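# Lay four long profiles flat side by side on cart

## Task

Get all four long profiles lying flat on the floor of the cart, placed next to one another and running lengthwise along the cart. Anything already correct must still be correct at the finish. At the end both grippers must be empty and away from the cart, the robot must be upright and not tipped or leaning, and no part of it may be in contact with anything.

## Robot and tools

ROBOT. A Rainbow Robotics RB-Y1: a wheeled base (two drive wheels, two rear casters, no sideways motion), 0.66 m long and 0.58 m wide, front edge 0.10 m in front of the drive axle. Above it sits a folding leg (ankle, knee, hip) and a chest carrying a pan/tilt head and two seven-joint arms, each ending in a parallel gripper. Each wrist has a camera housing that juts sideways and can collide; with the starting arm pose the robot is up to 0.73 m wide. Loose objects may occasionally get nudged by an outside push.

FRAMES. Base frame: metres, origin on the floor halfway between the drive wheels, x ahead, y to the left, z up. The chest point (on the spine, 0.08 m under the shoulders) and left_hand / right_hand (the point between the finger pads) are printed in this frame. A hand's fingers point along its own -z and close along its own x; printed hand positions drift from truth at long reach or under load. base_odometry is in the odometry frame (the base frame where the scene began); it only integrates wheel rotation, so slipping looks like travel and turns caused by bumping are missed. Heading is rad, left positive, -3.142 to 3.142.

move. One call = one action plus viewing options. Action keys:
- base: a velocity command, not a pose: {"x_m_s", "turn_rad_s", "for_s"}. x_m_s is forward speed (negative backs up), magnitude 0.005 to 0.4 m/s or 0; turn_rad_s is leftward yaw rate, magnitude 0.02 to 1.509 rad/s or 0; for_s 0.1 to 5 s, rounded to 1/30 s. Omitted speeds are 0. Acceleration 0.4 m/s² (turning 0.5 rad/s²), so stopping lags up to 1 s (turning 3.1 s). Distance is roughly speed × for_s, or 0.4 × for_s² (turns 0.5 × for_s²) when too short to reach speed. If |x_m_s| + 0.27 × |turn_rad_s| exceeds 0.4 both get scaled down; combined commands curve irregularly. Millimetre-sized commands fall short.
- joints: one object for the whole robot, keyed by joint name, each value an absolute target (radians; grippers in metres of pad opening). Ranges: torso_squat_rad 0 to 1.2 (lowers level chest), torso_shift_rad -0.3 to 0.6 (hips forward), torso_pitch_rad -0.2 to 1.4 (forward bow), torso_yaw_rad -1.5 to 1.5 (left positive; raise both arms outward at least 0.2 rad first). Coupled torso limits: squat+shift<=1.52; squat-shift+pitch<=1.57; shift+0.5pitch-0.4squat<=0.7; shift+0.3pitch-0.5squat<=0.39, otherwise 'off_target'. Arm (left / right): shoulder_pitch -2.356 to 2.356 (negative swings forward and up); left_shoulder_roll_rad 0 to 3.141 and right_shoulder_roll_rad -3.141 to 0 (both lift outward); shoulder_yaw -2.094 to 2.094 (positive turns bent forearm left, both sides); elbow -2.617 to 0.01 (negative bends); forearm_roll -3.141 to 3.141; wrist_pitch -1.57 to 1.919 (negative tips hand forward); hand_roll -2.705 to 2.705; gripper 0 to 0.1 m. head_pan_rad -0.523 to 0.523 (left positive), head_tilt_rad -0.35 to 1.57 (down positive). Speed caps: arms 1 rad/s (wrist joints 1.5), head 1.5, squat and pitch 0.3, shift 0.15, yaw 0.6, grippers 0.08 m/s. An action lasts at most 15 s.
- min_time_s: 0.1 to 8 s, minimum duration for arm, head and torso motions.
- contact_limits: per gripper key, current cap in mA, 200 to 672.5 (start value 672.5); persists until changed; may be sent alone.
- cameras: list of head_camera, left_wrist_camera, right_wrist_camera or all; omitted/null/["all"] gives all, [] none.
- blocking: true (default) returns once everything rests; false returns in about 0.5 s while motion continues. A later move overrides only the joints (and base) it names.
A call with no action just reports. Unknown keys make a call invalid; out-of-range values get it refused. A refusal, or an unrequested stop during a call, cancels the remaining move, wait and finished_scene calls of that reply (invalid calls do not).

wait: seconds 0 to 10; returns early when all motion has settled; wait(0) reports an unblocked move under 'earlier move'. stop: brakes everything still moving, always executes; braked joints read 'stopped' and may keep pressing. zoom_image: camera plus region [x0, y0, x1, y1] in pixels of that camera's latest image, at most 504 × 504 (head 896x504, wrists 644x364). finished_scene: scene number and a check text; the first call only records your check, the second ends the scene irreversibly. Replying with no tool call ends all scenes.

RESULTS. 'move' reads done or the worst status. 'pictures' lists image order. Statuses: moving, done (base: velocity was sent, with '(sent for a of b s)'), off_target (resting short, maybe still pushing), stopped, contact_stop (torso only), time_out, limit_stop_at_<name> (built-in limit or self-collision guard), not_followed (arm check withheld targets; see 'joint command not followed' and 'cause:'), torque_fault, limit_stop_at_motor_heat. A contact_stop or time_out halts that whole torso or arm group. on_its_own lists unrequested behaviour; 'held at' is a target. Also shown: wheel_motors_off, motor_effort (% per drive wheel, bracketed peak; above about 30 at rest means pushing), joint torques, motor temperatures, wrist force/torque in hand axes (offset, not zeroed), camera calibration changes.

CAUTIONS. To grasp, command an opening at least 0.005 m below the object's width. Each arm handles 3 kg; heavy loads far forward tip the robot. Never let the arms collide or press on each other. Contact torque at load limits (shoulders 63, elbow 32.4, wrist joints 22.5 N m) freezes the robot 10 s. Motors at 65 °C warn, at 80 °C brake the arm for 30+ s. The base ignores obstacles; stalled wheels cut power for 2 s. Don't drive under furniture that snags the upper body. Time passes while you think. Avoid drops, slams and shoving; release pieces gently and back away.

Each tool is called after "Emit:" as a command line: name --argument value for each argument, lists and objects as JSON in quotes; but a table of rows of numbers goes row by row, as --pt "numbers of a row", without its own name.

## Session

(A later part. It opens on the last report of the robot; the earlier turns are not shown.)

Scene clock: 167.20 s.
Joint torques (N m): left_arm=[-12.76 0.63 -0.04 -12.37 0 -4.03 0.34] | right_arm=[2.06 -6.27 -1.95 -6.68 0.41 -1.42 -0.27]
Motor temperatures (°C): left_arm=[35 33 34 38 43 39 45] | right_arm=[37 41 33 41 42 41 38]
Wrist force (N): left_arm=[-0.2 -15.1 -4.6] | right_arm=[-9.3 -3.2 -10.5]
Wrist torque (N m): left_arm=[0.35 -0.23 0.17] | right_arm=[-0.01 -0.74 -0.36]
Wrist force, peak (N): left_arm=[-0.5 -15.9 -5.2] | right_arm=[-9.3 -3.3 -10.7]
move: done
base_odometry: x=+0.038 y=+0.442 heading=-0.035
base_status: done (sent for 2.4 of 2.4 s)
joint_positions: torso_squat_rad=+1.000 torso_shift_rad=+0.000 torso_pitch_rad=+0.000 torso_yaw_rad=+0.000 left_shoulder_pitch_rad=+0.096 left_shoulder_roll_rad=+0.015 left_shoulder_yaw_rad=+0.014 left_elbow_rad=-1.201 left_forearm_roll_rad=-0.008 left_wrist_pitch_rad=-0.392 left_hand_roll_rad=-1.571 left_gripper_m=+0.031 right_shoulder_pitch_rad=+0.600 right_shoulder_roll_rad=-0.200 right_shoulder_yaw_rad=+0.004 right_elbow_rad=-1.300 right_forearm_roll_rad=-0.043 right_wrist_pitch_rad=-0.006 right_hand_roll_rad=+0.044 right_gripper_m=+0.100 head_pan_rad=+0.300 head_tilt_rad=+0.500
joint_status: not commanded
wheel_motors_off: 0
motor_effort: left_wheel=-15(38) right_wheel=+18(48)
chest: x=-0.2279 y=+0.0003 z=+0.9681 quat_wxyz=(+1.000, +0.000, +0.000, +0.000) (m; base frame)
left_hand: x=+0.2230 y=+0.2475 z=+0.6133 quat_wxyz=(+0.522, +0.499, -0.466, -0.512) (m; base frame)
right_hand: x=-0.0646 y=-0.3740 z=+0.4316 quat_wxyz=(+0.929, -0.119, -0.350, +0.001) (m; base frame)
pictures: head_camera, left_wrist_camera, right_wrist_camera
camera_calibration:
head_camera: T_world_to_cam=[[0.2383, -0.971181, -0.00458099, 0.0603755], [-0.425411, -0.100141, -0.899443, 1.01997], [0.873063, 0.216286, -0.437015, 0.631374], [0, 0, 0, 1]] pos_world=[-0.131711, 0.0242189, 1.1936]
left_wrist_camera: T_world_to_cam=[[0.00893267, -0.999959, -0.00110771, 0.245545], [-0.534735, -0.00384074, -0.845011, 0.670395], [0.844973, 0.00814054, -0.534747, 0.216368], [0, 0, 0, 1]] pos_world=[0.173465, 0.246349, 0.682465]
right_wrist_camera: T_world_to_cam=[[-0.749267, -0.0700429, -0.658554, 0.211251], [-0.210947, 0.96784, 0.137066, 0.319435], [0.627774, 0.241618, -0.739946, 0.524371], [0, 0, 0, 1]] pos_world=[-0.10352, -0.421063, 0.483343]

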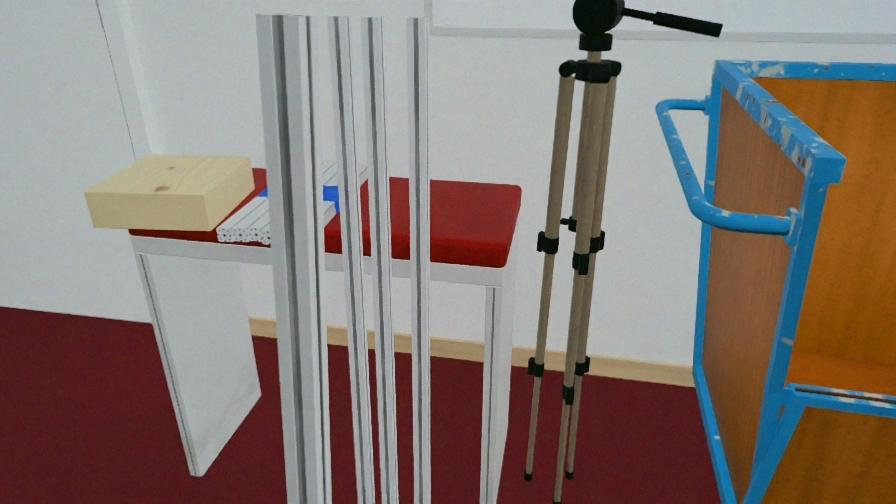

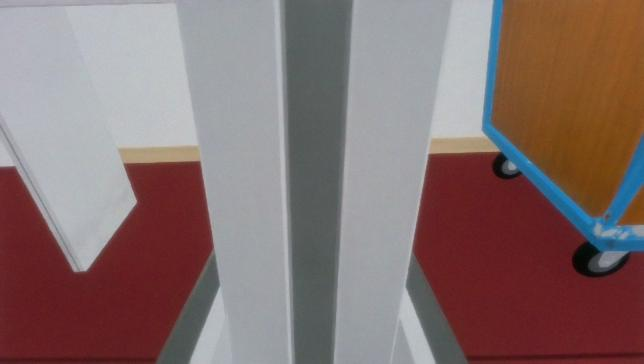

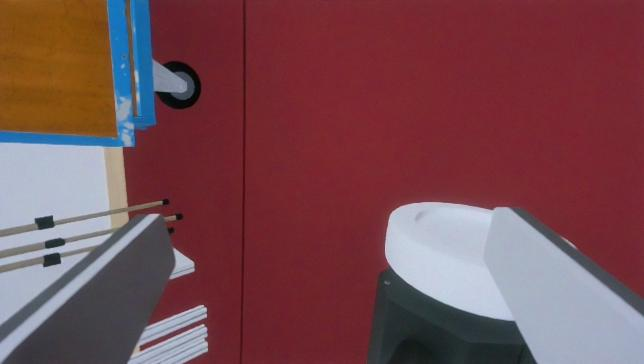

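Emit:
move --base '{"turn_rad_s":-0.85,"for_s":1.81}' --cameras '[]'

Emit:
move --base '{"x_m_s":0.4,"for_s":3.03}' --cameras '[]'

Emit:
move --base '{"turn_rad_s":0.85,"for_s":1.84}' --joints '{"torso_squat_rad":0.35,"head_pan_rad":0,"head_tilt_rad":0.8}' --cameras '["head_camera","left_wrist_camera"]'

Scene clock: 177.80 s.
Joint torques (N m): left_arm=[-12.04 1.05 0.62 -12.19 -0.06 -4.49 0.18] | right_arm=[2.02 -5.54 -1.94 -6.74 0.25 -1.52 -0.15]
Motor temperatures (°C): left_arm=[35 33 34 39 43 39 45] | right_arm=[37 41 33 41 42 41 38]
Wrist force (N): left_arm=[-0.5 -15.2 -4.7] | right_arm=[-9.1 -3.1 -10.7]
Wrist torque (N m): left_arm=[0.06 -0.26 0.18] | right_arm=[-0.02 -0.74 -0.34]
Wrist force, peak (N): left_arm=[-0.6 -15.6 -5.0] | right_arm=[-9.4 -3.2 -10.8]
move: done
base_odometry: x=+0.038 y=+0.442 heading=-1.564
base_status: done (sent for 1.8 of 1.8 s)
joint_positions: torso_squat_rad=+1.000 torso_shift_rad=+0.000 torso_pitch_rad=+0.000 torso_yaw_rad=+0.000 left_shoulder_pitch_rad=+0.096 left_shoulder_roll_rad=+0.015 left_shoulder_yaw_rad=+0.014 left_elbow_rad=-1.201 left_forearm_roll_rad=-0.008 left_wrist_pitch_rad=-0.392 left_hand_roll_rad=-1.571 left_gripper_m=+0.031 right_shoulder_pitch_rad=+0.600 right_shoulder_roll_rad=-0.200 right_shoulder_yaw_rad=+0.004 right_elbow_rad=-1.300 right_forearm_roll_rad=-0.043 right_wrist_pitch_rad=-0.006 right_hand_roll_rad=+0.044 right_gripper_m=+0.100 head_pan_rad=+0.300 head_tilt_rad=+0.500
joint_status: not commanded
wheel_motors_off: 0
motor_effort: left_wheel=+16(54) right_wheel=+5(50)
chest: x=-0.2279 y=+0.0003 z=+0.9681 quat_wxyz=(+1.000, +0.000, +0.000, +0.000) (m; base frame)
left_hand: x=+0.2230 y=+0.2475 z=+0.6133 quat_wxyz=(+0.522, +0.499, -0.466, -0.512) (m; base frame)
right_hand: x=-0.0646 y=-0.3740 z=+0.4316 quat_wxyz=(+0.929, -0.119, -0.350, +0.001) (m; base frame)
pictures: none
No camera images: "cameras" was empty.

Scene clock: 182.30 s.
Joint torques (N m): left_arm=[-11.91 1.31 0.1 -12.52 -0.14 -4.33 0.44] | right_arm=[2.95 -6.49 -1.97 -6.44 0.45 -1.67 -0.21]
Motor temperatures (°C): left_arm=[35 33 34 40 43 40 44] | right_arm=[37 41 33 41 42 41 38]
Wrist force (N): left_arm=[-0.7 -15.5 -4.4] | right_arm=[-8.9 -3.2 -10.7]
Wrist torque (N m): left_arm=[-0.20 -0.26 0.23] | right_arm=[-0.01 -0.72 -0.33]
Wrist force, peak (N): left_arm=[-0.3 -15.5 -5.9] | right_arm=[-9.1 -3.3 -10.9]
move: done
base_odometry: x=+0.046 y=-0.771 heading=-1.565
base_status: done (sent for 3.03 of 3.03 s)
joint_positions: torso_squat_rad=+1.000 torso_shift_rad=+0.000 torso_pitch_rad=+0.000 torso_yaw_rad=+0.000 left_shoulder_pitch_rad=+0.096 left_shoulder_roll_rad=+0.015 left_shoulder_yaw_rad=+0.014 left_elbow_rad=-1.201 left_forearm_roll_rad=-0.008 left_wrist_pitch_rad=-0.392 left_hand_roll_rad=-1.571 left_gripper_m=+0.031 right_shoulder_pitch_rad=+0.600 right_shoulder_roll_rad=-0.200 right_shoulder_yaw_rad=+0.004 right_elbow_rad=-1.300 right_forearm_roll_rad=-0.043 right_wrist_pitch_rad=-0.006 right_hand_roll_rad=+0.044 right_gripper_m=+0.100 head_pan_rad=+0.300 head_tilt_rad=+0.500
joint_status: not commanded
wheel_motors_off: 0
motor_effort: left_wheel=-9(51) right_wheel=+9(49)
chest: x=-0.2279 y=+0.0003 z=+0.9681 quat_wxyz=(+1.000, +0.000, +0.000, +0.000) (m; base frame)
left_hand: x=+0.2231 y=+0.2475 z=+0.6134 quat_wxyz=(+0.522, +0.499, -0.466, -0.512) (m; base frame)
right_hand: x=-0.0645 y=-0.3740 z=+0.4316 quat_wxyz=(+0.929, -0.119, -0.350, +0.001) (m; base frame)
pictures: none
No camera images: "cameras" was empty.

Scene clock: 186.17 s.
Joint torques (N m): left_arm=[-11.88 1.21 0.53 -12.66 0.04 -4.52 0.21] | right_arm=[2.38 -5.86 -2.44 -6.81 0.32 -1.45 -0.12]
Motor temperatures (°C): left_arm=[35 33 34 40 43 40 44] | right_arm=[37 41 33 41 42 41 38]
Wrist force (N): left_arm=[-0.9 -14.8 -4.5] | right_arm=[-8.8 -3.1 -10.4]
Wrist torque (N m): left_arm=[0.14 -0.25 0.21] | right_arm=[-0.08 -0.71 -0.37]
Wrist force, peak (N): left_arm=[-0.3 -16.1 -5.3] | right_arm=[-9.3 -3.1 -11.1]
move: done
base_odometry: x=+0.045 y=-0.771 heading=-0.007
base_status: done (sent for 1.83 of 1.83 s)
joint_positions: torso_squat_rad=+0.350 torso_shift_rad=+0.000 torso_pitch_rad=+0.000 torso_yaw_rad=+0.000 left_shoulder_pitch_rad=+0.096 left_shoulder_roll_rad=+0.015 left_shoulder_yaw_rad=+0.014 left_elbow_rad=-1.201 left_forearm_roll_rad=-0.008 left_wrist_pitch_rad=-0.392 left_hand_roll_rad=-1.571 left_gripper_m=+0.031 right_shoulder_pitch_rad=+0.600 right_shoulder_roll_rad=-0.200 right_shoulder_yaw_rad=+0.004 right_elbow_rad=-1.300 right_forearm_roll_rad=-0.043 right_wrist_pitch_rad=-0.006 right_hand_roll_rad=+0.044 right_gripper_m=+0.100 head_pan_rad=+0.000 head_tilt_rad=+0.800
joint_status: all done
wheel_motors_off: 0
motor_effort: left_wheel=+6(46) right_wheel=+15(46)
chest: x=-0.2278 y=+0.0004 z=+1.2475 quat_wxyz=(+1.000, +0.000, +0.000, +0.000) (m; base frame)
left_hand: x=+0.2231 y=+0.2475 z=+0.8926 quat_wxyz=(+0.522, +0.499, -0.466, -0.512) (m; base frame)
right_hand: x=-0.0646 y=-0.3740 z=+0.7109 quat_wxyz=(+0.929, -0.119, -0.350, +0.001) (m; base frame)
pictures: head_camera, left_wrist_camera
camera_calibration:
head_camera: T_world_to_cam=[[-0.0582632, -0.998212, 0.0133309, -0.0252439], [-0.682295, 0.0300687, -0.730459, 0.973768], [0.728752, -0.0516545, -0.682827, 1.07958], [0, 0, 0, 1]] pos_world=[-0.12382, 0.00128642, 1.4488]
left_wrist_camera: T_world_to_cam=[[0.00887972, -0.99996, -0.00106864, 0.245851], [-0.534794, -0.003846, -0.844974, 0.906456], [0.844936, 0.00807464, -0.534807, 0.365711], [0, 0, 0, 1]] pos_world=[0.173582, 0.246374, 0.961779]

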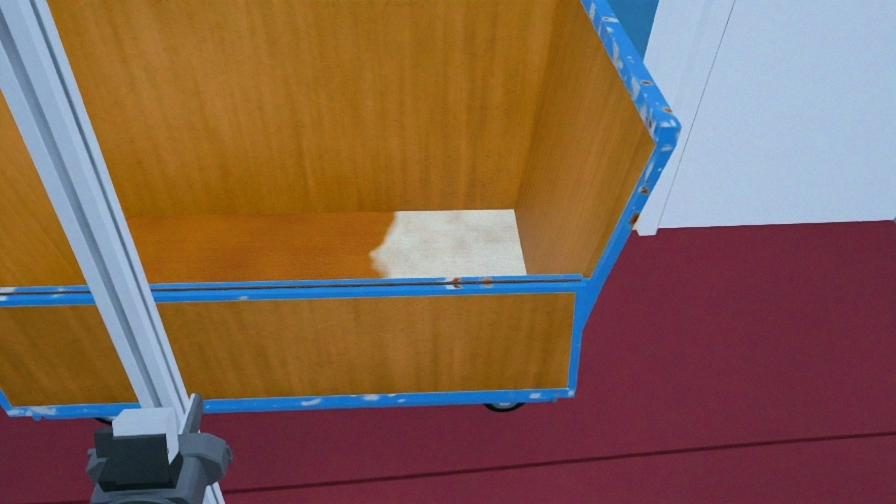

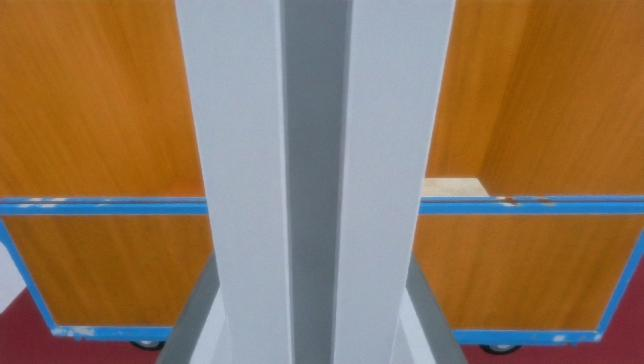

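Emit:
move --joints '{"left_hand_roll_rad":0}' --min_time_s 2 --cameras '[]'

Emit:
move --joints '{"torso_pitch_rad":0.6,"left_shoulder_pitch_rad":-0.504,"head_tilt_rad":0.4}' --min_time_s 2.2 --cameras '["head_camera","left_wrist_camera"]'

Scene clock: 200.93 s.
Joint torques (N m): left_arm=[-11.72 0.15 0.09 -12.56 -0.22 -4.35 0.06] | right_arm=[2.44 -6.24 -2.07 -6.83 0.26 -1.44 -0.27]
Motor temperatures (°C): left_arm=[36 33 34 41 43 40 44] | right_arm=[37 40 33 41 42 41 38]
Wrist force (N): left_arm=[-16.4 -0.5 -3.8] | right_arm=[-9.1 -3.2 -10.7]
Wrist torque (N m): left_arm=[-0.20 -0.53 0.23] | right_arm=[-0.06 -0.71 -0.38]
Wrist force, peak (N): left_arm=[-16.7 -1.2 -3.9] | right_arm=[-9.1 -3.2 -10.7]
move: done
base_odometry: x=+0.045 y=-0.771 heading=-0.007
base_status: not commanded
joint_positions: torso_squat_rad=+0.350 torso_shift_rad=+0.000 torso_pitch_rad=+0.000 torso_yaw_rad=+0.000 left_shoulder_pitch_rad=+0.096 left_shoulder_roll_rad=+0.015 left_shoulder_yaw_rad=+0.014 left_elbow_rad=-1.201 left_forearm_roll_rad=-0.008 left_wrist_pitch_rad=-0.392 left_hand_roll_rad=+0.000 left_gripper_m=+0.031 right_shoulder_pitch_rad=+0.600 right_shoulder_roll_rad=-0.200 right_shoulder_yaw_rad=+0.004 right_elbow_rad=-1.300 right_forearm_roll_rad=-0.043 right_wrist_pitch_rad=-0.006 right_hand_roll_rad=+0.044 right_gripper_m=+0.100 head_pan_rad=+0.000 head_tilt_rad=+0.800
joint_status: all done
wheel_motors_off: 0
motor_effort: left_wheel=+6(6) right_wheel=+16(19)
chest: x=-0.2278 y=+0.0004 z=+1.2475 quat_wxyz=(+1.000, +0.000, +0.000, +0.000) (m; base frame)
left_hand: x=+0.2231 y=+0.2475 z=+0.8926 quat_wxyz=(+0.731, +0.023, -0.682, +0.007) (m; base frame)
right_hand: x=-0.0646 y=-0.3740 z=+0.7109 quat_wxyz=(+0.929, -0.119, -0.350, +0.001) (m; base frame)
pictures: none
No camera images: "cameras" was empty.

Scene clock: 203.73 s.
Joint torques (N m): left_arm=[-12.36 -0.27 -0.22 -12.76 -0.21 -4.35 0.08] | right_arm=[15.07 -5.55 -2.45 -0.36 0.03 -0.27 -0.25]
Motor temperatures (°C): left_arm=[36 33 34 41 43 40 44] | right_arm=[37 40 33 41 42 41 38]
Wrist force (N): left_arm=[-16.4 0.7 -4.5] | right_arm=[-5.8 -3.3 -12.0]
Wrist torque (N m): left_arm=[-0.25 -0.53 0.26] | right_arm=[-0.02 -0.53 -0.33]
Wrist force, peak (N): left_arm=[-17.3 0.6 -4.5] | right_arm=[-8.1 -3.3 -11.5]
move: done
base_odometry: x=+0.045 y=-0.771 heading=-0.007
base_status: not commanded
joint_positions: torso_squat_rad=+0.350 torso_shift_rad=+0.000 torso_pitch_rad=+0.600 torso_yaw_rad=+0.000 left_shoulder_pitch_rad=-0.503 left_shoulder_roll_rad=+0.015 left_shoulder_yaw_rad=+0.014 left_elbow_rad=-1.201 left_forearm_roll_rad=-0.008 left_wrist_pitch_rad=-0.392 left_hand_roll_rad=+0.000 left_gripper_m=+0.031 right_shoulder_pitch_rad=+0.600 right_shoulder_roll_rad=-0.200 right_shoulder_yaw_rad=+0.004 right_elbow_rad=-1.300 right_forearm_roll_rad=-0.043 right_wrist_pitch_rad=-0.006 right_hand_roll_rad=+0.044 right_gripper_m=+0.100 head_pan_rad=+0.000 head_tilt_rad=+0.400
joint_status: all done
wheel_motors_off: 0
motor_effort: left_wheel=+5(8) right_wheel=+18(21)
chest: x=-0.0531 y=+0.0004 z=+1.1934 quat_wxyz=(+0.955, +0.000, +0.296, +0.000) (m; base frame)
left_hand: x=+0.4218 y=+0.1359 z=+0.8108 quat_wxyz=(+0.740, -0.064, -0.668, -0.043) (m; base frame)
right_hand: x=-0.2214 y=-0.3740 z=+0.6584 quat_wxyz=(+0.991, -0.113, -0.060, +0.037) (m; base frame)
pictures: head_camera, left_wrist_camera
camera_calibration:
head_camera: T_world_to_cam=[[-0.0542208, -0.998228, 0.0245246, -0.0227515], [-0.813827, 0.0299469, -0.580335, 0.901469], [0.578572, -0.051425, -0.814008, 0.991739], [0, 0, 0, 1]] pos_world=[0.158614, 0.00129281, 1.331]
left_wrist_camera: T_world_to_cam=[[0.0732427, 0.0476924, 0.996173, -0.84566], [-0.599716, -0.79598, 0.0822016, 0.326463], [0.796854, -0.603441, -0.0296979, -0.151197], [0, 0, 0, 1]] pos_world=[0.378205, 0.208951, 0.811098]

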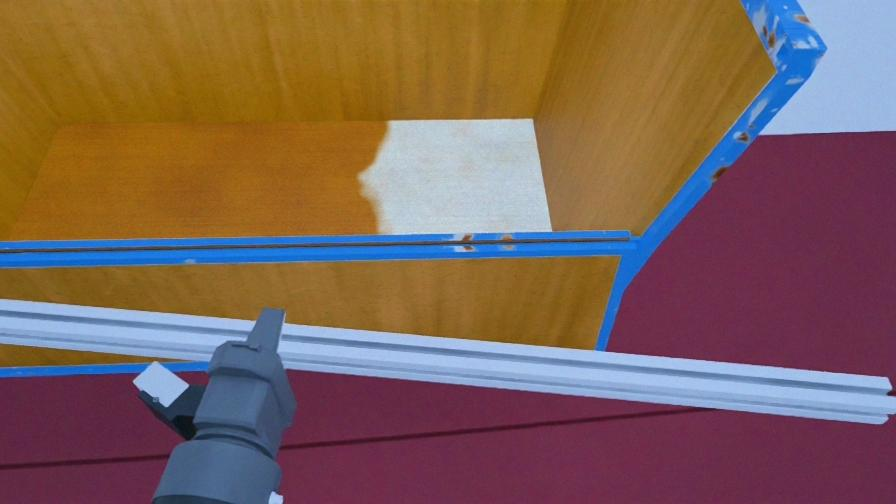

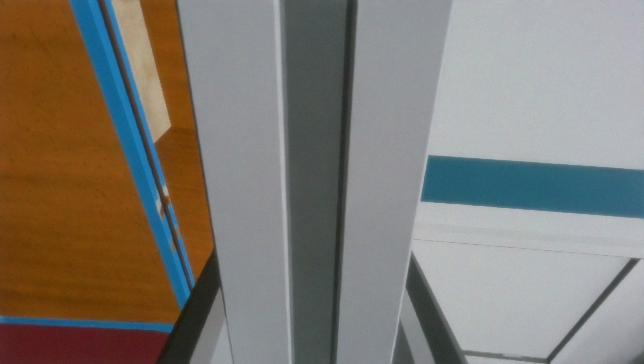

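Emit:
move --joints '{"left_shoulder_pitch_rad":-0.361,"left_shoulder_roll_rad":0.436,"left_shoulder_yaw_rad":0,"left_elbow_rad":-1.846,"left_forearm_roll_rad":0,"left_wrist_pitch_rad":0.566,"left_hand_roll_rad":0.433}' --min_time_s 1.5 --cameras '["head_camera"]'

Scene clock: 298.03 s.
Joint torques (N m): left_arm=[-9.7 7.57 4.16 -13.11 -0.55 -3.32 0.4] | right_arm=[14.92 -6.27 -2.49 -0.45 0.17 -0.45 -0.32]
Motor temperatures (°C): left_arm=[36 33 34 42 43 41 44] | right_arm=[39 40 33 40 41 40 38]
Wrist force (N): left_arm=[-14.0 0.4 -11.1] | right_arm=[-5.6 -3.4 -12.0]
Wrist torque (N m): left_arm=[-0.06 -0.49 0.32] | right_arm=[-0.01 -0.50 -0.33]
Wrist force, peak (N): left_arm=[-15.4 0.6 -10.3] | right_arm=[-5.8 -3.3 -12.2]
move: done
base_odometry: x=+0.045 y=-0.771 heading=-0.007
base_status: not commanded
joint_positions: torso_squat_rad=+0.350 torso_shift_rad=+0.000 torso_pitch_rad=+0.600 torso_yaw_rad=+0.000 left_shoulder_pitch_rad=-0.360 left_shoulder_roll_rad=+0.436 left_shoulder_yaw_rad=+0.000 left_elbow_rad=-1.845 left_forearm_roll_rad=+0.000 left_wrist_pitch_rad=+0.566 left_hand_roll_rad=+0.433 left_gripper_m=+0.031 right_shoulder_pitch_rad=+0.600 right_shoulder_roll_rad=-0.200 right_shoulder_yaw_rad=+0.004 right_elbow_rad=-1.300 right_forearm_roll_rad=-0.043 right_wrist_pitch_rad=-0.006 right_hand_roll_rad=+0.044 right_gripper_m=+0.100 head_pan_rad=+0.000 head_tilt_rad=+0.400
joint_status: all done
wheel_motors_off: 0
motor_effort: left_wheel=+5(6) right_wheel=+17(21)
chest: x=-0.0531 y=+0.0004 z=+1.1934 quat_wxyz=(+0.955, +0.000, +0.296, +0.000) (m; base frame)
left_hand: x=+0.4209 y=+0.2804 z=+0.8580 quat_wxyz=(+0.867, -0.001, -0.498, +0.001) (m; base frame)
right_hand: x=-0.2214 y=-0.3740 z=+0.6584 quat_wxyz=(+0.991, -0.113, -0.060, +0.037) (m; base frame)
pictures: head_camera
camera_calibration:
head_camera: T_world_to_cam=[[-0.0542318, -0.998227, 0.02453, -0.0227594], [-0.813825, 0.0299526, -0.580338, 0.901473], [0.578575, -0.0514359, -0.814006, 0.991736], [0, 0, 0, 1]] pos_world=[0.158614, 0.00129038, 1.331]

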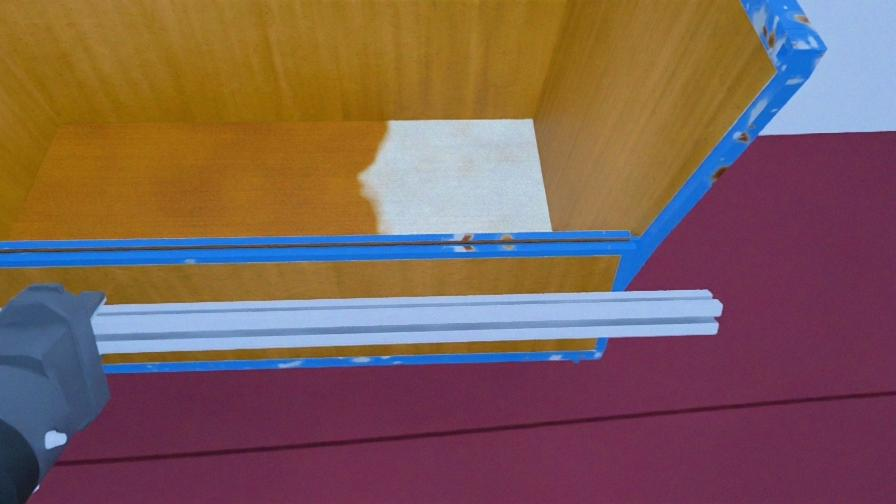

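Emit:
move --base '{"x_m_s":0.25,"for_s":2.0}' --cameras '["head_camera"]'

Emit:
move --joints '{"head_pan_rad":0.5}' --cameras '["head_camera"]'

Scene clock: 311.33 s.
Joint torques (N m): left_arm=[-10.87 7.79 5.13 -13 -0.82 -3.39 0.2] | right_arm=[15.29 -6.3 -2.05 0.06 0.21 -0.34 -0.31]
Motor temperatures (°C): left_arm=[36 33 34 42 43 40 44] | right_arm=[39 40 33 40 41 40 38]
Wrist force (N): left_arm=[-14.4 -0.1 -10.7] | right_arm=[-5.7 -3.2 -12.0]
Wrist torque (N m): left_arm=[-0.21 -0.52 0.30] | right_arm=[-0.04 -0.51 -0.34]
Wrist force, peak (N): left_arm=[-14.1 0.1 -12.0] | right_arm=[-6.1 -3.3 -12.4]
move: done
base_odometry: x=+0.546 y=-0.774 heading=-0.006
base_status: done (sent for 2 of 2 s)
joint_positions: torso_squat_rad=+0.350 torso_shift_rad=+0.000 torso_pitch_rad=+0.601 torso_yaw_rad=+0.000 left_shoulder_pitch_rad=-0.360 left_shoulder_roll_rad=+0.436 left_shoulder_yaw_rad=+0.000 left_elbow_rad=-1.845 left_forearm_roll_rad=+0.000 left_wrist_pitch_rad=+0.566 left_hand_roll_rad=+0.433 left_gripper_m=+0.031 right_shoulder_pitch_rad=+0.600 right_shoulder_roll_rad=-0.200 right_shoulder_yaw_rad=+0.004 right_elbow_rad=-1.300 right_forearm_roll_rad=-0.043 right_wrist_pitch_rad=-0.006 right_hand_roll_rad=+0.044 right_gripper_m=+0.100 head_pan_rad=+0.000 head_tilt_rad=+0.400
joint_status: not commanded
wheel_motors_off: 0
motor_effort: left_wheel=+4(43) right_wheel=-11(46)
chest: x=-0.0530 y=+0.0004 z=+1.1934 quat_wxyz=(+0.955, +0.000, +0.296, +0.000) (m; base frame)
left_hand: x=+0.4209 y=+0.2803 z=+0.8579 quat_wxyz=(+0.867, -0.001, -0.498, +0.001) (m; base frame)
right_hand: x=-0.2212 y=-0.3740 z=+0.6584 quat_wxyz=(+0.991, -0.113, -0.060, +0.037) (m; base frame)
pictures: head_camera
camera_calibration:
head_camera: T_world_to_cam=[[-0.0542281, -0.998227, 0.0245395, -0.022765], [-0.813922, 0.0299527, -0.580202, 0.901367], [0.578438, -0.0514365, -0.814103, 0.991775], [0, 0, 0, 1]] pos_world=[0.158728, 0.00129036, 1.33094]

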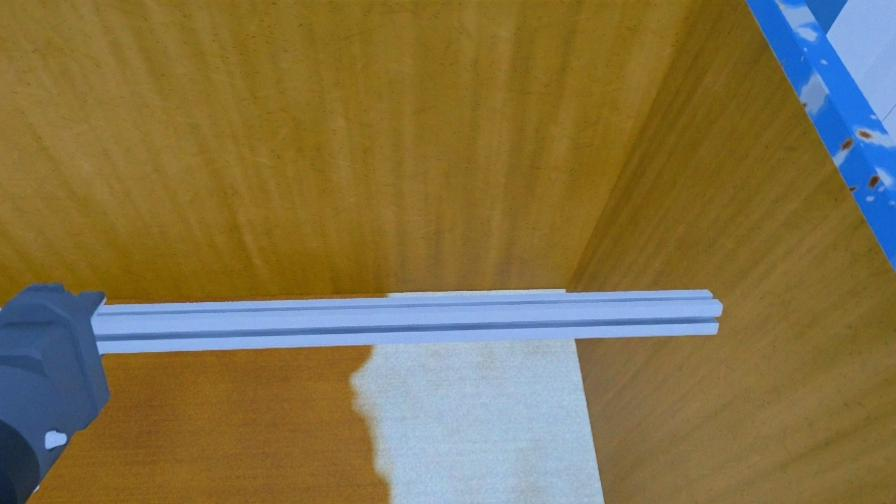

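Scene clock: 312.33 s.
Joint torques (N m): left_arm=[-9.89 7.64 4.58 -12.59 -0.63 -3.3 0.49] | right_arm=[15.6 -5.77 -2.31 -0.09 0.19 -0.19 -0.03]
Motor temperatures (°C): left_arm=[36 33 34 42 43 40 44] | right_arm=[39 40 33 40 41 40 38]
Wrist force (N): left_arm=[-14.1 0.3 -10.8] | right_arm=[-5.6 -3.2 -12.0]
Wrist torque (N m): left_arm=[-0.21 -0.50 0.32] | right_arm=[-0.02 -0.51 -0.33]
Wrist force, peak (N): left_arm=[-14.3 0.2 -11.2] | right_arm=[-5.8 -3.3 -12.2]
move: done
base_odometry: x=+0.546 y=-0.774 heading=-0.006
base_status: not commanded
joint_positions: torso_squat_rad=+0.350 torso_shift_rad=+0.000 torso_pitch_rad=+0.601 torso_yaw_rad=+0.000 left_shoulder_pitch_rad=-0.360 left_shoulder_roll_rad=+0.436 left_shoulder_yaw_rad=+0.000 left_elbow_rad=-1.845 left_forearm_roll_rad=+0.000 left_wrist_pitch_rad=+0.566 left_hand_roll_rad=+0.433 left_gripper_m=+0.031 right_shoulder_pitch_rad=+0.600 right_shoulder_roll_rad=-0.200 right_shoulder_yaw_rad=+0.004 right_elbow_rad=-1.300 right_forearm_roll_rad=-0.043 right_wrist_pitch_rad=-0.006 right_hand_roll_rad=+0.044 right_gripper_m=+0.100 head_pan_rad=+0.500 head_tilt_rad=+0.400
joint_status: all done
wheel_motors_off: 0
motor_effort: left_wheel=+4(4) right_wheel=-10(12)
chest: x=-0.0530 y=+0.0004 z=+1.1934 quat_wxyz=(+0.955, +0.000, +0.296, +0.000) (m; base frame)
left_hand: x=+0.4209 y=+0.2803 z=+0.8580 quat_wxyz=(+0.867, -0.001, -0.498, +0.001) (m; base frame)
right_hand: x=-0.2212 y=-0.3740 z=+0.6584 quat_wxyz=(+0.991, -0.113, -0.060, +0.037) (m; base frame)
pictures: head_camera
camera_calibration:
head_camera: T_world_to_cam=[[0.346421, -0.904163, -0.249964, 0.31534], [-0.791299, -0.138539, -0.595527, 0.920305], [0.503823, 0.404099, -0.763456, 0.929211], [0, 0, 0, 1]] pos_world=[0.150839, 0.0371231, 1.3363]

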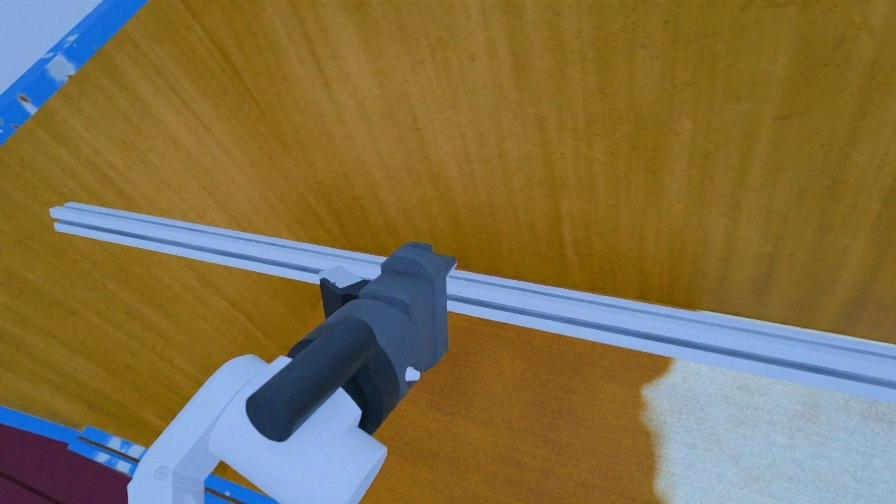

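Emit:
move --joints '{"torso_squat_rad":0.8,"torso_shift_rad":0.35,"torso_pitch_rad":1.1,"left_shoulder_pitch_rad":-0.716,"left_shoulder_roll_rad":0.637,"left_shoulder_yaw_rad":0,"left_elbow_rad":-1.951,"left_forearm_roll_rad":0.272,"left_wrist_pitch_rad":1.194,"left_hand_roll_rad":0.444,"head_pan_rad":0,"head_tilt_rad":0.0}' --min_time_s 3.5 --cameras '["head_camera","left_wrist_camera"]'

Scene clock: 347.70 s.
Joint torques (N m): left_arm=[-6.12 7.98 4.61 -11.08 -0.25 -1.13 0.54] | right_arm=[21.87 -3.93 -1.84 5.24 0.13 0.56 -0.5]
Motor temperatures (°C): left_arm=[36 33 34 42 43 40 44] | right_arm=[39 40 33 40 41 40 38]
Wrist force (N): left_arm=[-6.0 -0.2 -18.2] | right_arm=[-2.7 -3.4 -11.6]
Wrist torque (N m): left_arm=[-0.26 -0.34 0.27] | right_arm=[0.02 -0.38 -0.31]
Wrist force, peak (N): left_arm=[-6.7 -0.1 -18.8] | right_arm=[-5.7 -3.5 -12.2]
move: done
base_odometry: x=+0.545 y=-0.774 heading=-0.006
base_status: not commanded
joint_positions: torso_squat_rad=+0.800 torso_shift_rad=+0.350 torso_pitch_rad=+1.101 torso_yaw_rad=+0.000 left_shoulder_pitch_rad=-0.715 left_shoulder_roll_rad=+0.636 left_shoulder_yaw_rad=+0.000 left_elbow_rad=-1.950 left_forearm_roll_rad=+0.272 left_wrist_pitch_rad=+1.194 left_hand_roll_rad=+0.444 left_gripper_m=+0.031 right_shoulder_pitch_rad=+0.600 right_shoulder_roll_rad=-0.200 right_shoulder_yaw_rad=+0.004 right_elbow_rad=-1.300 right_forearm_roll_rad=-0.043 right_wrist_pitch_rad=-0.006 right_hand_roll_rad=+0.044 right_gripper_m=+0.100 head_pan_rad=+0.000 head_tilt_rad=+0.000
joint_status: all done
wheel_motors_off: 0
motor_effort: left_wheel=+5(8) right_wheel=-5(13)
chest: x=+0.2152 y=+0.0003 z=+0.8788 quat_wxyz=(+0.852, +0.000, +0.523, +0.000) (m; base frame)
left_hand: x=+0.5652 y=+0.2652 z=+0.4145 quat_wxyz=(+0.985, +0.000, -0.172, +0.001) (m; base frame)
right_hand: x=-0.1890 y=-0.3740 z=+0.4900 quat_wxyz=(+0.975, -0.101, +0.188, +0.063) (m; base frame)
pictures: head_camera, left_wrist_camera
camera_calibration:
head_camera: T_world_to_cam=[[-0.0513404, -0.998242, 0.0296035, -0.00143271], [-0.867791, 0.0299212, -0.496027, 0.878103], [0.49427, -0.0511559, -0.867802, 0.566077], [0, 0, 0, 1]] pos_world=[0.482142, 0.00125414, 0.926849]
left_wrist_camera: T_world_to_cam=[[0.92807, 0.0223863, 0.371731, -0.685157], [-0.158746, -0.879177, 0.449274, 0.168634], [0.336875, -0.475969, -0.812385, 0.351366], [0, 0, 0, 1]] pos_world=[0.544277, 0.330836, 0.464376]

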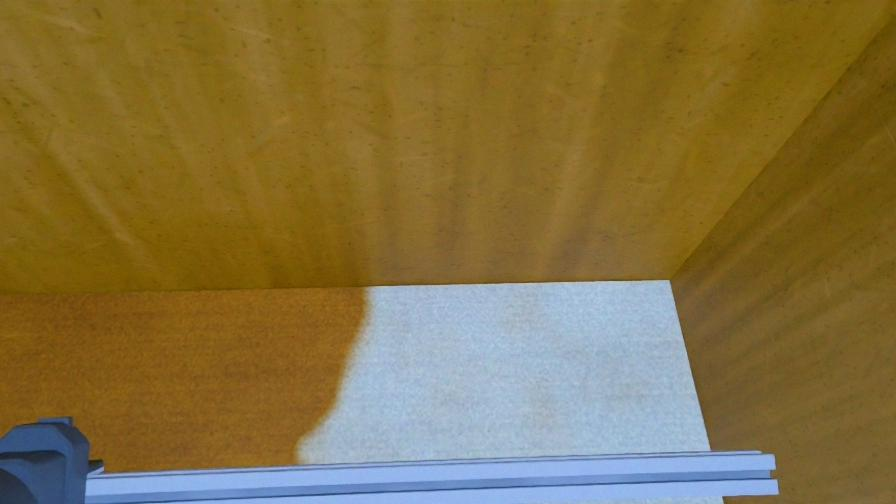

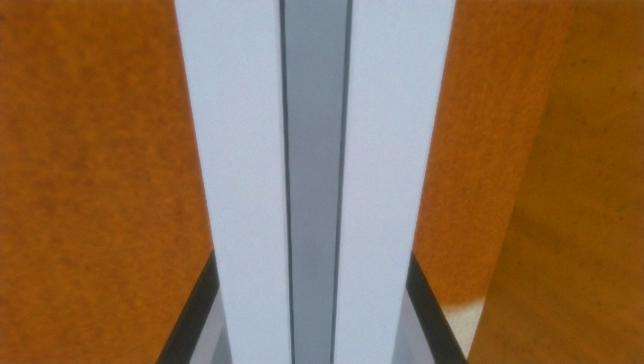

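Emit:
move --joints '{"head_pan_rad":0.52,"head_tilt_rad":-0.1}' --cameras '["head_camera"]'

Scene clock: 354.53 s.
Joint torques (N m): left_arm=[-6.49 8.52 4.43 -10.81 -0.3 -1.33 0.43] | right_arm=[22.2 -4.39 -1.66 5.11 0.02 0.77 -0.05]
Motor temperatures (°C): left_arm=[35 33 34 42 43 40 44] | right_arm=[39 40 33 40 41 40 38]
Wrist force (N): left_arm=[-6.1 -0.1 -18.0] | right_arm=[-2.5 -3.5 -11.6]
Wrist torque (N m): left_arm=[-0.27 -0.36 0.30] | right_arm=[0.01 -0.35 -0.31]
Wrist force, peak (N): left_arm=[-6.5 -0.1 -18.3] | right_arm=[-2.4 -3.5 -12.0]
move: done
base_odometry: x=+0.545 y=-0.774 heading=-0.006
base_status: not commanded
joint_positions: torso_squat_rad=+0.800 torso_shift_rad=+0.350 torso_pitch_rad=+1.101 torso_yaw_rad=+0.000 left_shoulder_pitch_rad=-0.715 left_shoulder_roll_rad=+0.636 left_shoulder_yaw_rad=+0.000 left_elbow_rad=-1.950 left_forearm_roll_rad=+0.272 left_wrist_pitch_rad=+1.194 left_hand_roll_rad=+0.444 left_gripper_m=+0.031 right_shoulder_pitch_rad=+0.600 right_shoulder_roll_rad=-0.200 right_shoulder_yaw_rad=+0.004 right_elbow_rad=-1.300 right_forearm_roll_rad=-0.043 right_wrist_pitch_rad=-0.006 right_hand_roll_rad=+0.044 right_gripper_m=+0.100 head_pan_rad=+0.520 head_tilt_rad=-0.100
joint_status: all done
wheel_motors_off: 0
motor_effort: left_wheel=+4(6) right_wheel=-5(7)
chest: x=+0.2152 y=+0.0003 z=+0.8788 quat_wxyz=(+0.852, +0.000, +0.523, +0.000) (m; base frame)
left_hand: x=+0.5652 y=+0.2652 z=+0.4145 quat_wxyz=(+0.985, +0.000, -0.172, +0.001) (m; base frame)
right_hand: x=-0.1890 y=-0.3740 z=+0.4900 quat_wxyz=(+0.975, -0.101, +0.188, +0.063) (m; base frame)
pictures: head_camera
camera_calibration:
head_camera: T_world_to_cam=[[0.173397, -0.889249, -0.423284, 0.338014], [-0.829776, 0.0995904, -0.549139, 0.913178], [0.530476, 0.44645, -0.720609, 0.411421], [0, 0, 0, 1]] pos_world=[0.480874, 0.0259565, 0.941011]

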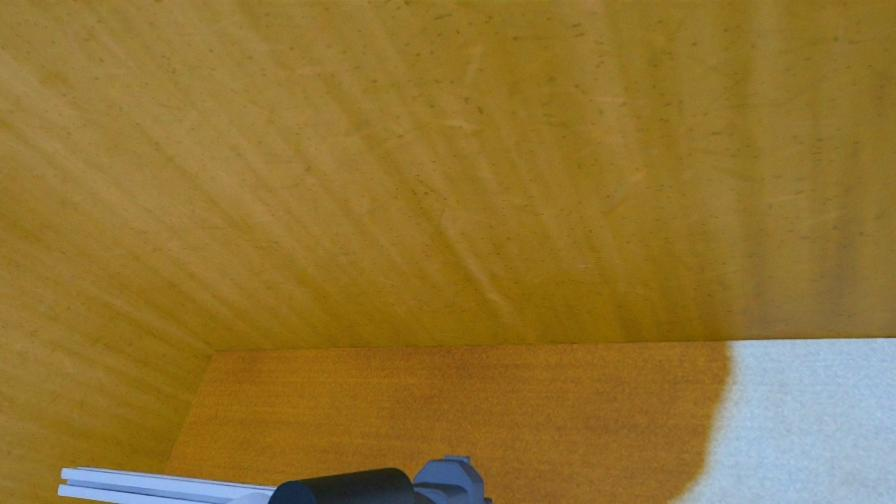

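Emit:
move --joints '{"left_shoulder_pitch_rad":-1.164,"left_shoulder_roll_rad":0.551,"left_elbow_rad":-1.304,"left_forearm_roll_rad":0.366,"left_wrist_pitch_rad":1.360,"left_hand_roll_rad":0.225}' --min_time_s 2 --cameras '["head_camera","left_wrist_camera"]'

Emit:
move --joints '{"head_pan_rad":0,"head_tilt_rad":0}' --cameras '["head_camera"]'

Scene clock: 373.13 s.
Joint torques (N m): left_arm=[-12.92 7.14 3.59 -9.04 0.13 0.11 -0.18] | right_arm=[21.74 -4.79 -1.09 5.06 0.16 0.81 -0.17]
Motor temperatures (°C): left_arm=[35 33 34 41 43 39 44] | right_arm=[40 40 33 40 41 40 37]
Wrist force (N): left_arm=[-0.9 -0.5 -18.9] | right_arm=[-2.4 -3.6 -11.8]
Wrist torque (N m): left_arm=[-0.42 -0.19 0.21] | right_arm=[0.05 -0.35 -0.30]
Wrist force, peak (N): left_arm=[-1.8 0.1 -19.5] | right_arm=[-2.5 -3.6 -12.0]
move: done
base_odometry: x=+0.545 y=-0.774 heading=-0.006
base_status: not commanded
joint_positions: torso_squat_rad=+0.800 torso_shift_rad=+0.350 torso_pitch_rad=+1.101 torso_yaw_rad=+0.000 left_shoulder_pitch_rad=-1.163 left_shoulder_roll_rad=+0.551 left_shoulder_yaw_rad=+0.000 left_elbow_rad=-1.304 left_forearm_roll_rad=+0.366 left_wrist_pitch_rad=+1.360 left_hand_roll_rad=+0.225 left_gripper_m=+0.031 right_shoulder_pitch_rad=+0.600 right_shoulder_roll_rad=-0.200 right_shoulder_yaw_rad=+0.004 right_elbow_rad=-1.300 right_forearm_roll_rad=-0.043 right_wrist_pitch_rad=-0.006 right_hand_roll_rad=+0.044 right_gripper_m=+0.100 head_pan_rad=+0.520 head_tilt_rad=-0.100
joint_status: all done
wheel_motors_off: 0
motor_effort: left_wheel=+4(5) right_wheel=-5(8)
chest: x=+0.2152 y=+0.0003 z=+0.8788 quat_wxyz=(+0.852, +0.000, +0.523, +0.000) (m; base frame)
left_hand: x=+0.5954 y=+0.2556 z=+0.3448 quat_wxyz=(+1.000, +0.000, +0.001, +0.000) (m; base frame)
right_hand: x=-0.1890 y=-0.3740 z=+0.4900 quat_wxyz=(+0.975, -0.101, +0.188, +0.063) (m; base frame)
pictures: head_camera, left_wrist_camera
camera_calibration:
head_camera: T_world_to_cam=[[0.17339, -0.889257, -0.42327, 0.338004], [-0.829774, 0.0995902, -0.549143, 0.913181], [0.530483, 0.446435, -0.720614, 0.411423], [0, 0, 0, 1]] pos_world=[0.480874, 0.0259552, 0.941011]
left_wrist_camera: T_world_to_cam=[[0.999245, 0.021365, 0.0324401, -0.612184], [0.00334753, -0.879405, 0.476063, 0.090551], [0.038699, -0.475595, -0.878813, 0.480372], [0, 0, 0, 1]] pos_world=[0.592829, 0.321173, 0.398908]

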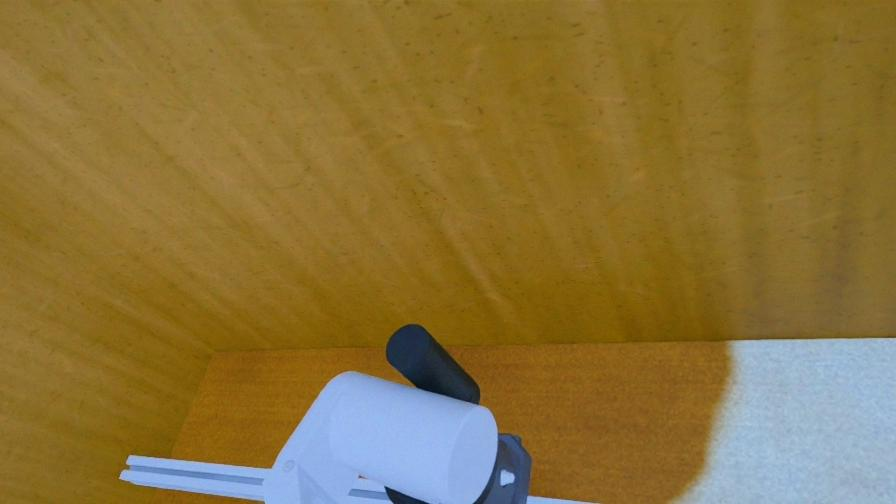

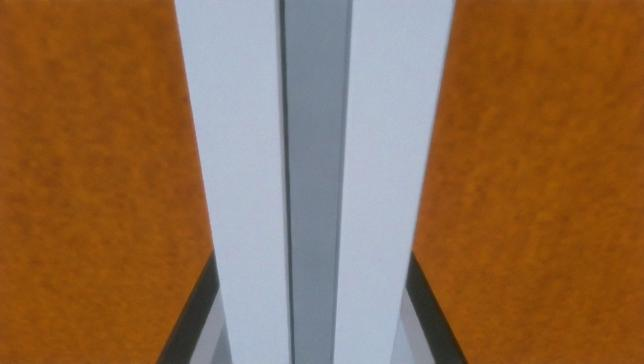

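Scene clock: 374.13 s.
Joint torques (N m): left_arm=[-13.33 7.84 3.81 -8.97 0.03 0.24 0.02] | right_arm=[21.77 -3.61 -1.8 5.35 0.16 0.53 -0.3]
Motor temperatures (°C): left_arm=[35 33 34 41 43 39 44] | right_arm=[40 40 33 40 41 40 37]
Wrist force (N): left_arm=[-0.8 0.0 -19.1] | right_arm=[-2.4 -3.4 -11.5]
Wrist torque (N m): left_arm=[-0.19 -0.17 0.19] | right_arm=[0.02 -0.34 -0.28]
Wrist force, peak (N): left_arm=[-0.9 0.2 -19.2] | right_arm=[-2.7 -3.4 -12.0]
move: done
base_odometry: x=+0.545 y=-0.774 heading=-0.006
base_status: not commanded
joint_positions: torso_squat_rad=+0.800 torso_shift_rad=+0.350 torso_pitch_rad=+1.101 torso_yaw_rad=+0.000 left_shoulder_pitch_rad=-1.163 left_shoulder_roll_rad=+0.551 left_shoulder_yaw_rad=+0.000 left_elbow_rad=-1.304 left_forearm_roll_rad=+0.366 left_wrist_pitch_rad=+1.360 left_hand_roll_rad=+0.225 left_gripper_m=+0.031 right_shoulder_pitch_rad=+0.600 right_shoulder_roll_rad=-0.200 right_shoulder_yaw_rad=+0.004 right_elbow_rad=-1.300 right_forearm_roll_rad=-0.043 right_wrist_pitch_rad=-0.006 right_hand_roll_rad=+0.044 right_gripper_m=+0.100 head_pan_rad=+0.000 head_tilt_rad=+0.000
joint_status: all done
wheel_motors_off: 0
motor_effort: left_wheel=+4(5) right_wheel=-4(7)
chest: x=+0.2152 y=+0.0003 z=+0.8788 quat_wxyz=(+0.852, +0.000, +0.523, +0.000) (m; base frame)
left_hand: x=+0.5954 y=+0.2556 z=+0.3448 quat_wxyz=(+1.000, +0.000, +0.001, +0.000) (m; base frame)
right_hand: x=-0.1890 y=-0.3740 z=+0.4900 quat_wxyz=(+0.975, -0.101, +0.188, +0.063) (m; base frame)
pictures: head_camera
camera_calibration:
head_camera: T_world_to_cam=[[-0.0513518, -0.998241, 0.0296197, -0.00144392], [-0.867761, 0.02992, -0.49608, 0.87814], [0.494321, -0.0511774, -0.867772, 0.56603], [0, 0, 0, 1]] pos_world=[0.482141, 0.00125266, 0.926855]

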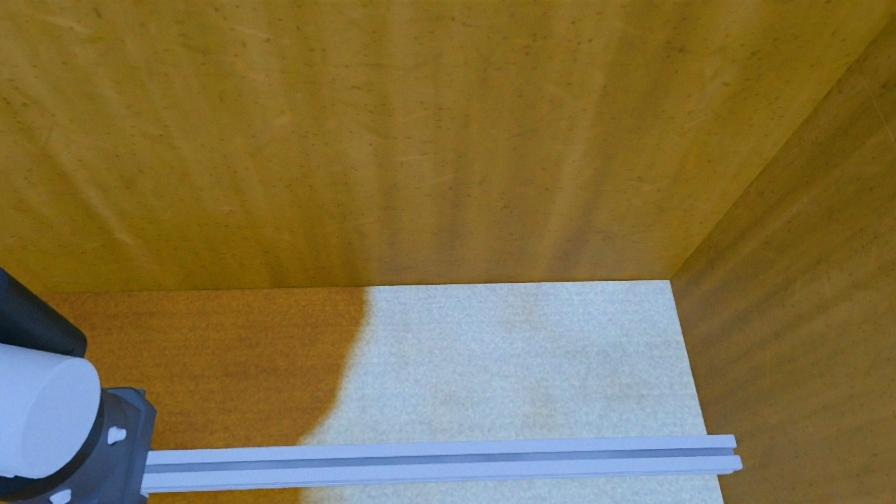

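Emit:
move --joints '{"left_shoulder_pitch_rad":-1.236,"left_shoulder_roll_rad":0.50,"left_elbow_rad":-1.055,"left_forearm_roll_rad":0.340,"left_wrist_pitch_rad":1.192,"left_hand_roll_rad":0.165,"head_pan_rad":0,"head_tilt_rad":0.1}' --min_time_s 2 --cameras '["head_camera","left_wrist_camera"]'

Emit:
move --joints '{"head_pan_rad":0.52}' --cameras '["head_camera"]'

Scene clock: 383.87 s.
Joint torques (N m): left_arm=[-12.76 4.13 2.34 -7.42 0.02 -0.87 -0.2] | right_arm=[21.52 -3.85 -1.32 4.82 0.1 0.74 -0.1]
Motor temperatures (°C): left_arm=[36 33 34 41 43 39 44] | right_arm=[40 40 33 40 41 40 37]
Wrist force (N): left_arm=[-3.9 2.2 -10.2] | right_arm=[-2.6 -3.6 -11.7]
Wrist torque (N m): left_arm=[-0.21 -0.39 0.31] | right_arm=[0.04 -0.37 -0.30]
Wrist force, peak (N): left_arm=[-1.3 0.2 -19.4] | right_arm=[-2.8 -3.5 -11.9]
move: done
base_odometry: x=+0.545 y=-0.774 heading=-0.006
base_status: not commanded
joint_positions: torso_squat_rad=+0.800 torso_shift_rad=+0.350 torso_pitch_rad=+1.100 torso_yaw_rad=+0.000 left_shoulder_pitch_rad=-1.235 left_shoulder_roll_rad=+0.501 left_shoulder_yaw_rad=+0.000 left_elbow_rad=-1.055 left_forearm_roll_rad=+0.340 left_wrist_pitch_rad=+1.192 left_hand_roll_rad=+0.165 left_gripper_m=+0.031 right_shoulder_pitch_rad=+0.600 right_shoulder_roll_rad=-0.200 right_shoulder_yaw_rad=+0.004 right_elbow_rad=-1.300 right_forearm_roll_rad=-0.043 right_wrist_pitch_rad=-0.006 right_hand_roll_rad=+0.044 right_gripper_m=+0.100 head_pan_rad=+0.000 head_tilt_rad=+0.100
joint_status: all done
wheel_motors_off: 0
motor_effort: left_wheel=+4(5) right_wheel=-6(8)
chest: x=+0.2152 y=+0.0003 z=+0.8788 quat_wxyz=(+0.852, +0.000, +0.523, +0.000) (m; base frame)
left_hand: x=+0.5936 y=+0.2501 z=+0.3036 quat_wxyz=(+1.000, -0.004, +0.003, +0.000) (m; base frame)
right_hand: x=-0.1890 y=-0.3740 z=+0.4900 quat_wxyz=(+0.975, -0.101, +0.187, +0.063) (m; base frame)
pictures: head_camera, left_wrist_camera
camera_calibration:
head_camera: T_world_to_cam=[[-0.0481858, -0.998237, 0.0346596, -0.007512], [-0.912918, 0.0299344, -0.407044, 0.811763], [0.405289, -0.0512551, -0.912751, 0.644729], [0, 0, 0, 1]] pos_world=[0.47941, 0.00124721, 0.91916]
left_wrist_camera: T_world_to_cam=[[0.999355, 0.021037, 0.0291071, -0.607911], [0.00436022, -0.875554, 0.483101, 0.101681], [0.0356479, -0.482662, -0.875081, 0.44408], [0, 0, 0, 1]] pos_world=[0.591245, 0.316157, 0.357178]

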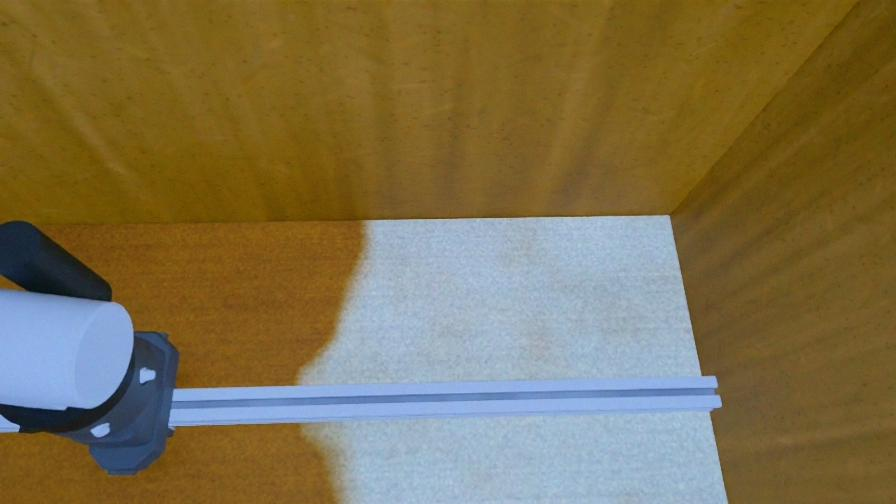

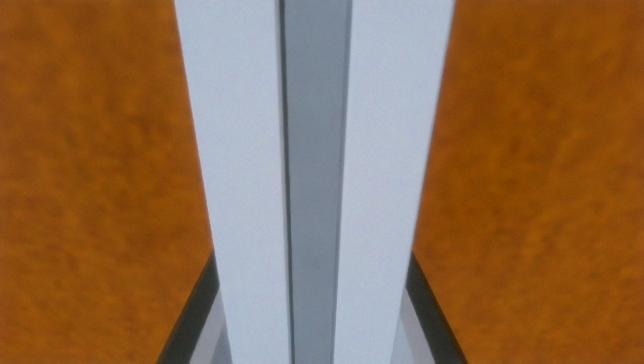

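Scene clock: 384.87 s.
Joint torques (N m): left_arm=[-13.62 4.43 2.67 -7.58 -0.06 -0.58 -0.17] | right_arm=[21.92 -3.62 -1.61 4.92 0 0.81 -0.22]
Motor temperatures (°C): left_arm=[36 33 34 41 43 39 44] | right_arm=[40 40 33 40 41 40 37]
Wrist force (N): left_arm=[-3.7 2.7 -10.1] | right_arm=[-2.6 -3.5 -11.6]
Wrist torque (N m): left_arm=[-0.29 -0.37 0.29] | right_arm=[0.01 -0.36 -0.31]
Wrist force, peak (N): left_arm=[-3.9 2.4 -10.5] | right_arm=[-2.5 -3.5 -11.9]
move: done
base_odometry: x=+0.545 y=-0.774 heading=-0.006
base_status: not commanded
joint_positions: torso_squat_rad=+0.800 torso_shift_rad=+0.350 torso_pitch_rad=+1.100 torso_yaw_rad=+0.000 left_shoulder_pitch_rad=-1.235 left_shoulder_roll_rad=+0.501 left_shoulder_yaw_rad=+0.000 left_elbow_rad=-1.055 left_forearm_roll_rad=+0.340 left_wrist_pitch_rad=+1.192 left_hand_roll_rad=+0.165 left_gripper_m=+0.031 right_shoulder_pitch_rad=+0.600 right_shoulder_roll_rad=-0.200 right_shoulder_yaw_rad=+0.004 right_elbow_rad=-1.300 right_forearm_roll_rad=-0.043 right_wrist_pitch_rad=-0.006 right_hand_roll_rad=+0.044 right_gripper_m=+0.100 head_pan_rad=+0.520 head_tilt_rad=+0.100
joint_status: all done
wheel_motors_off: 0
motor_effort: left_wheel=+4(5) right_wheel=-4(7)
chest: x=+0.2152 y=+0.0003 z=+0.8788 quat_wxyz=(+0.852, +0.000, +0.523, +0.000) (m; base frame)
left_hand: x=+0.5936 y=+0.2501 z=+0.3036 quat_wxyz=(+1.000, -0.004, +0.003, +0.000) (m; base frame)
right_hand: x=-0.1890 y=-0.3740 z=+0.4900 quat_wxyz=(+0.975, -0.101, +0.187, +0.063) (m; base frame)
pictures: head_camera
camera_calibration:
head_camera: T_world_to_cam=[[0.179631, -0.89254, -0.413649, 0.326369], [-0.916771, 0.000600837, -0.399413, 0.806082], [0.356741, 0.450968, -0.818147, 0.574216], [0, 0, 0, 1]] pos_world=[0.47552, 0.0318602, 0.926755]

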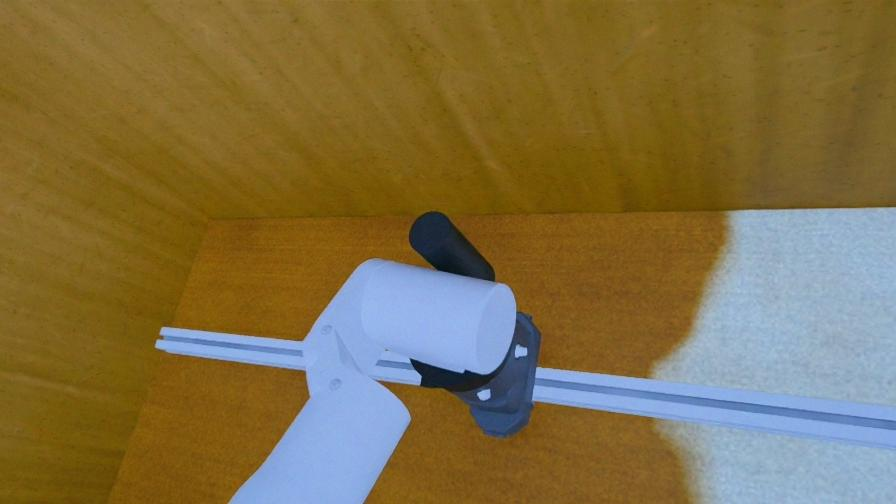

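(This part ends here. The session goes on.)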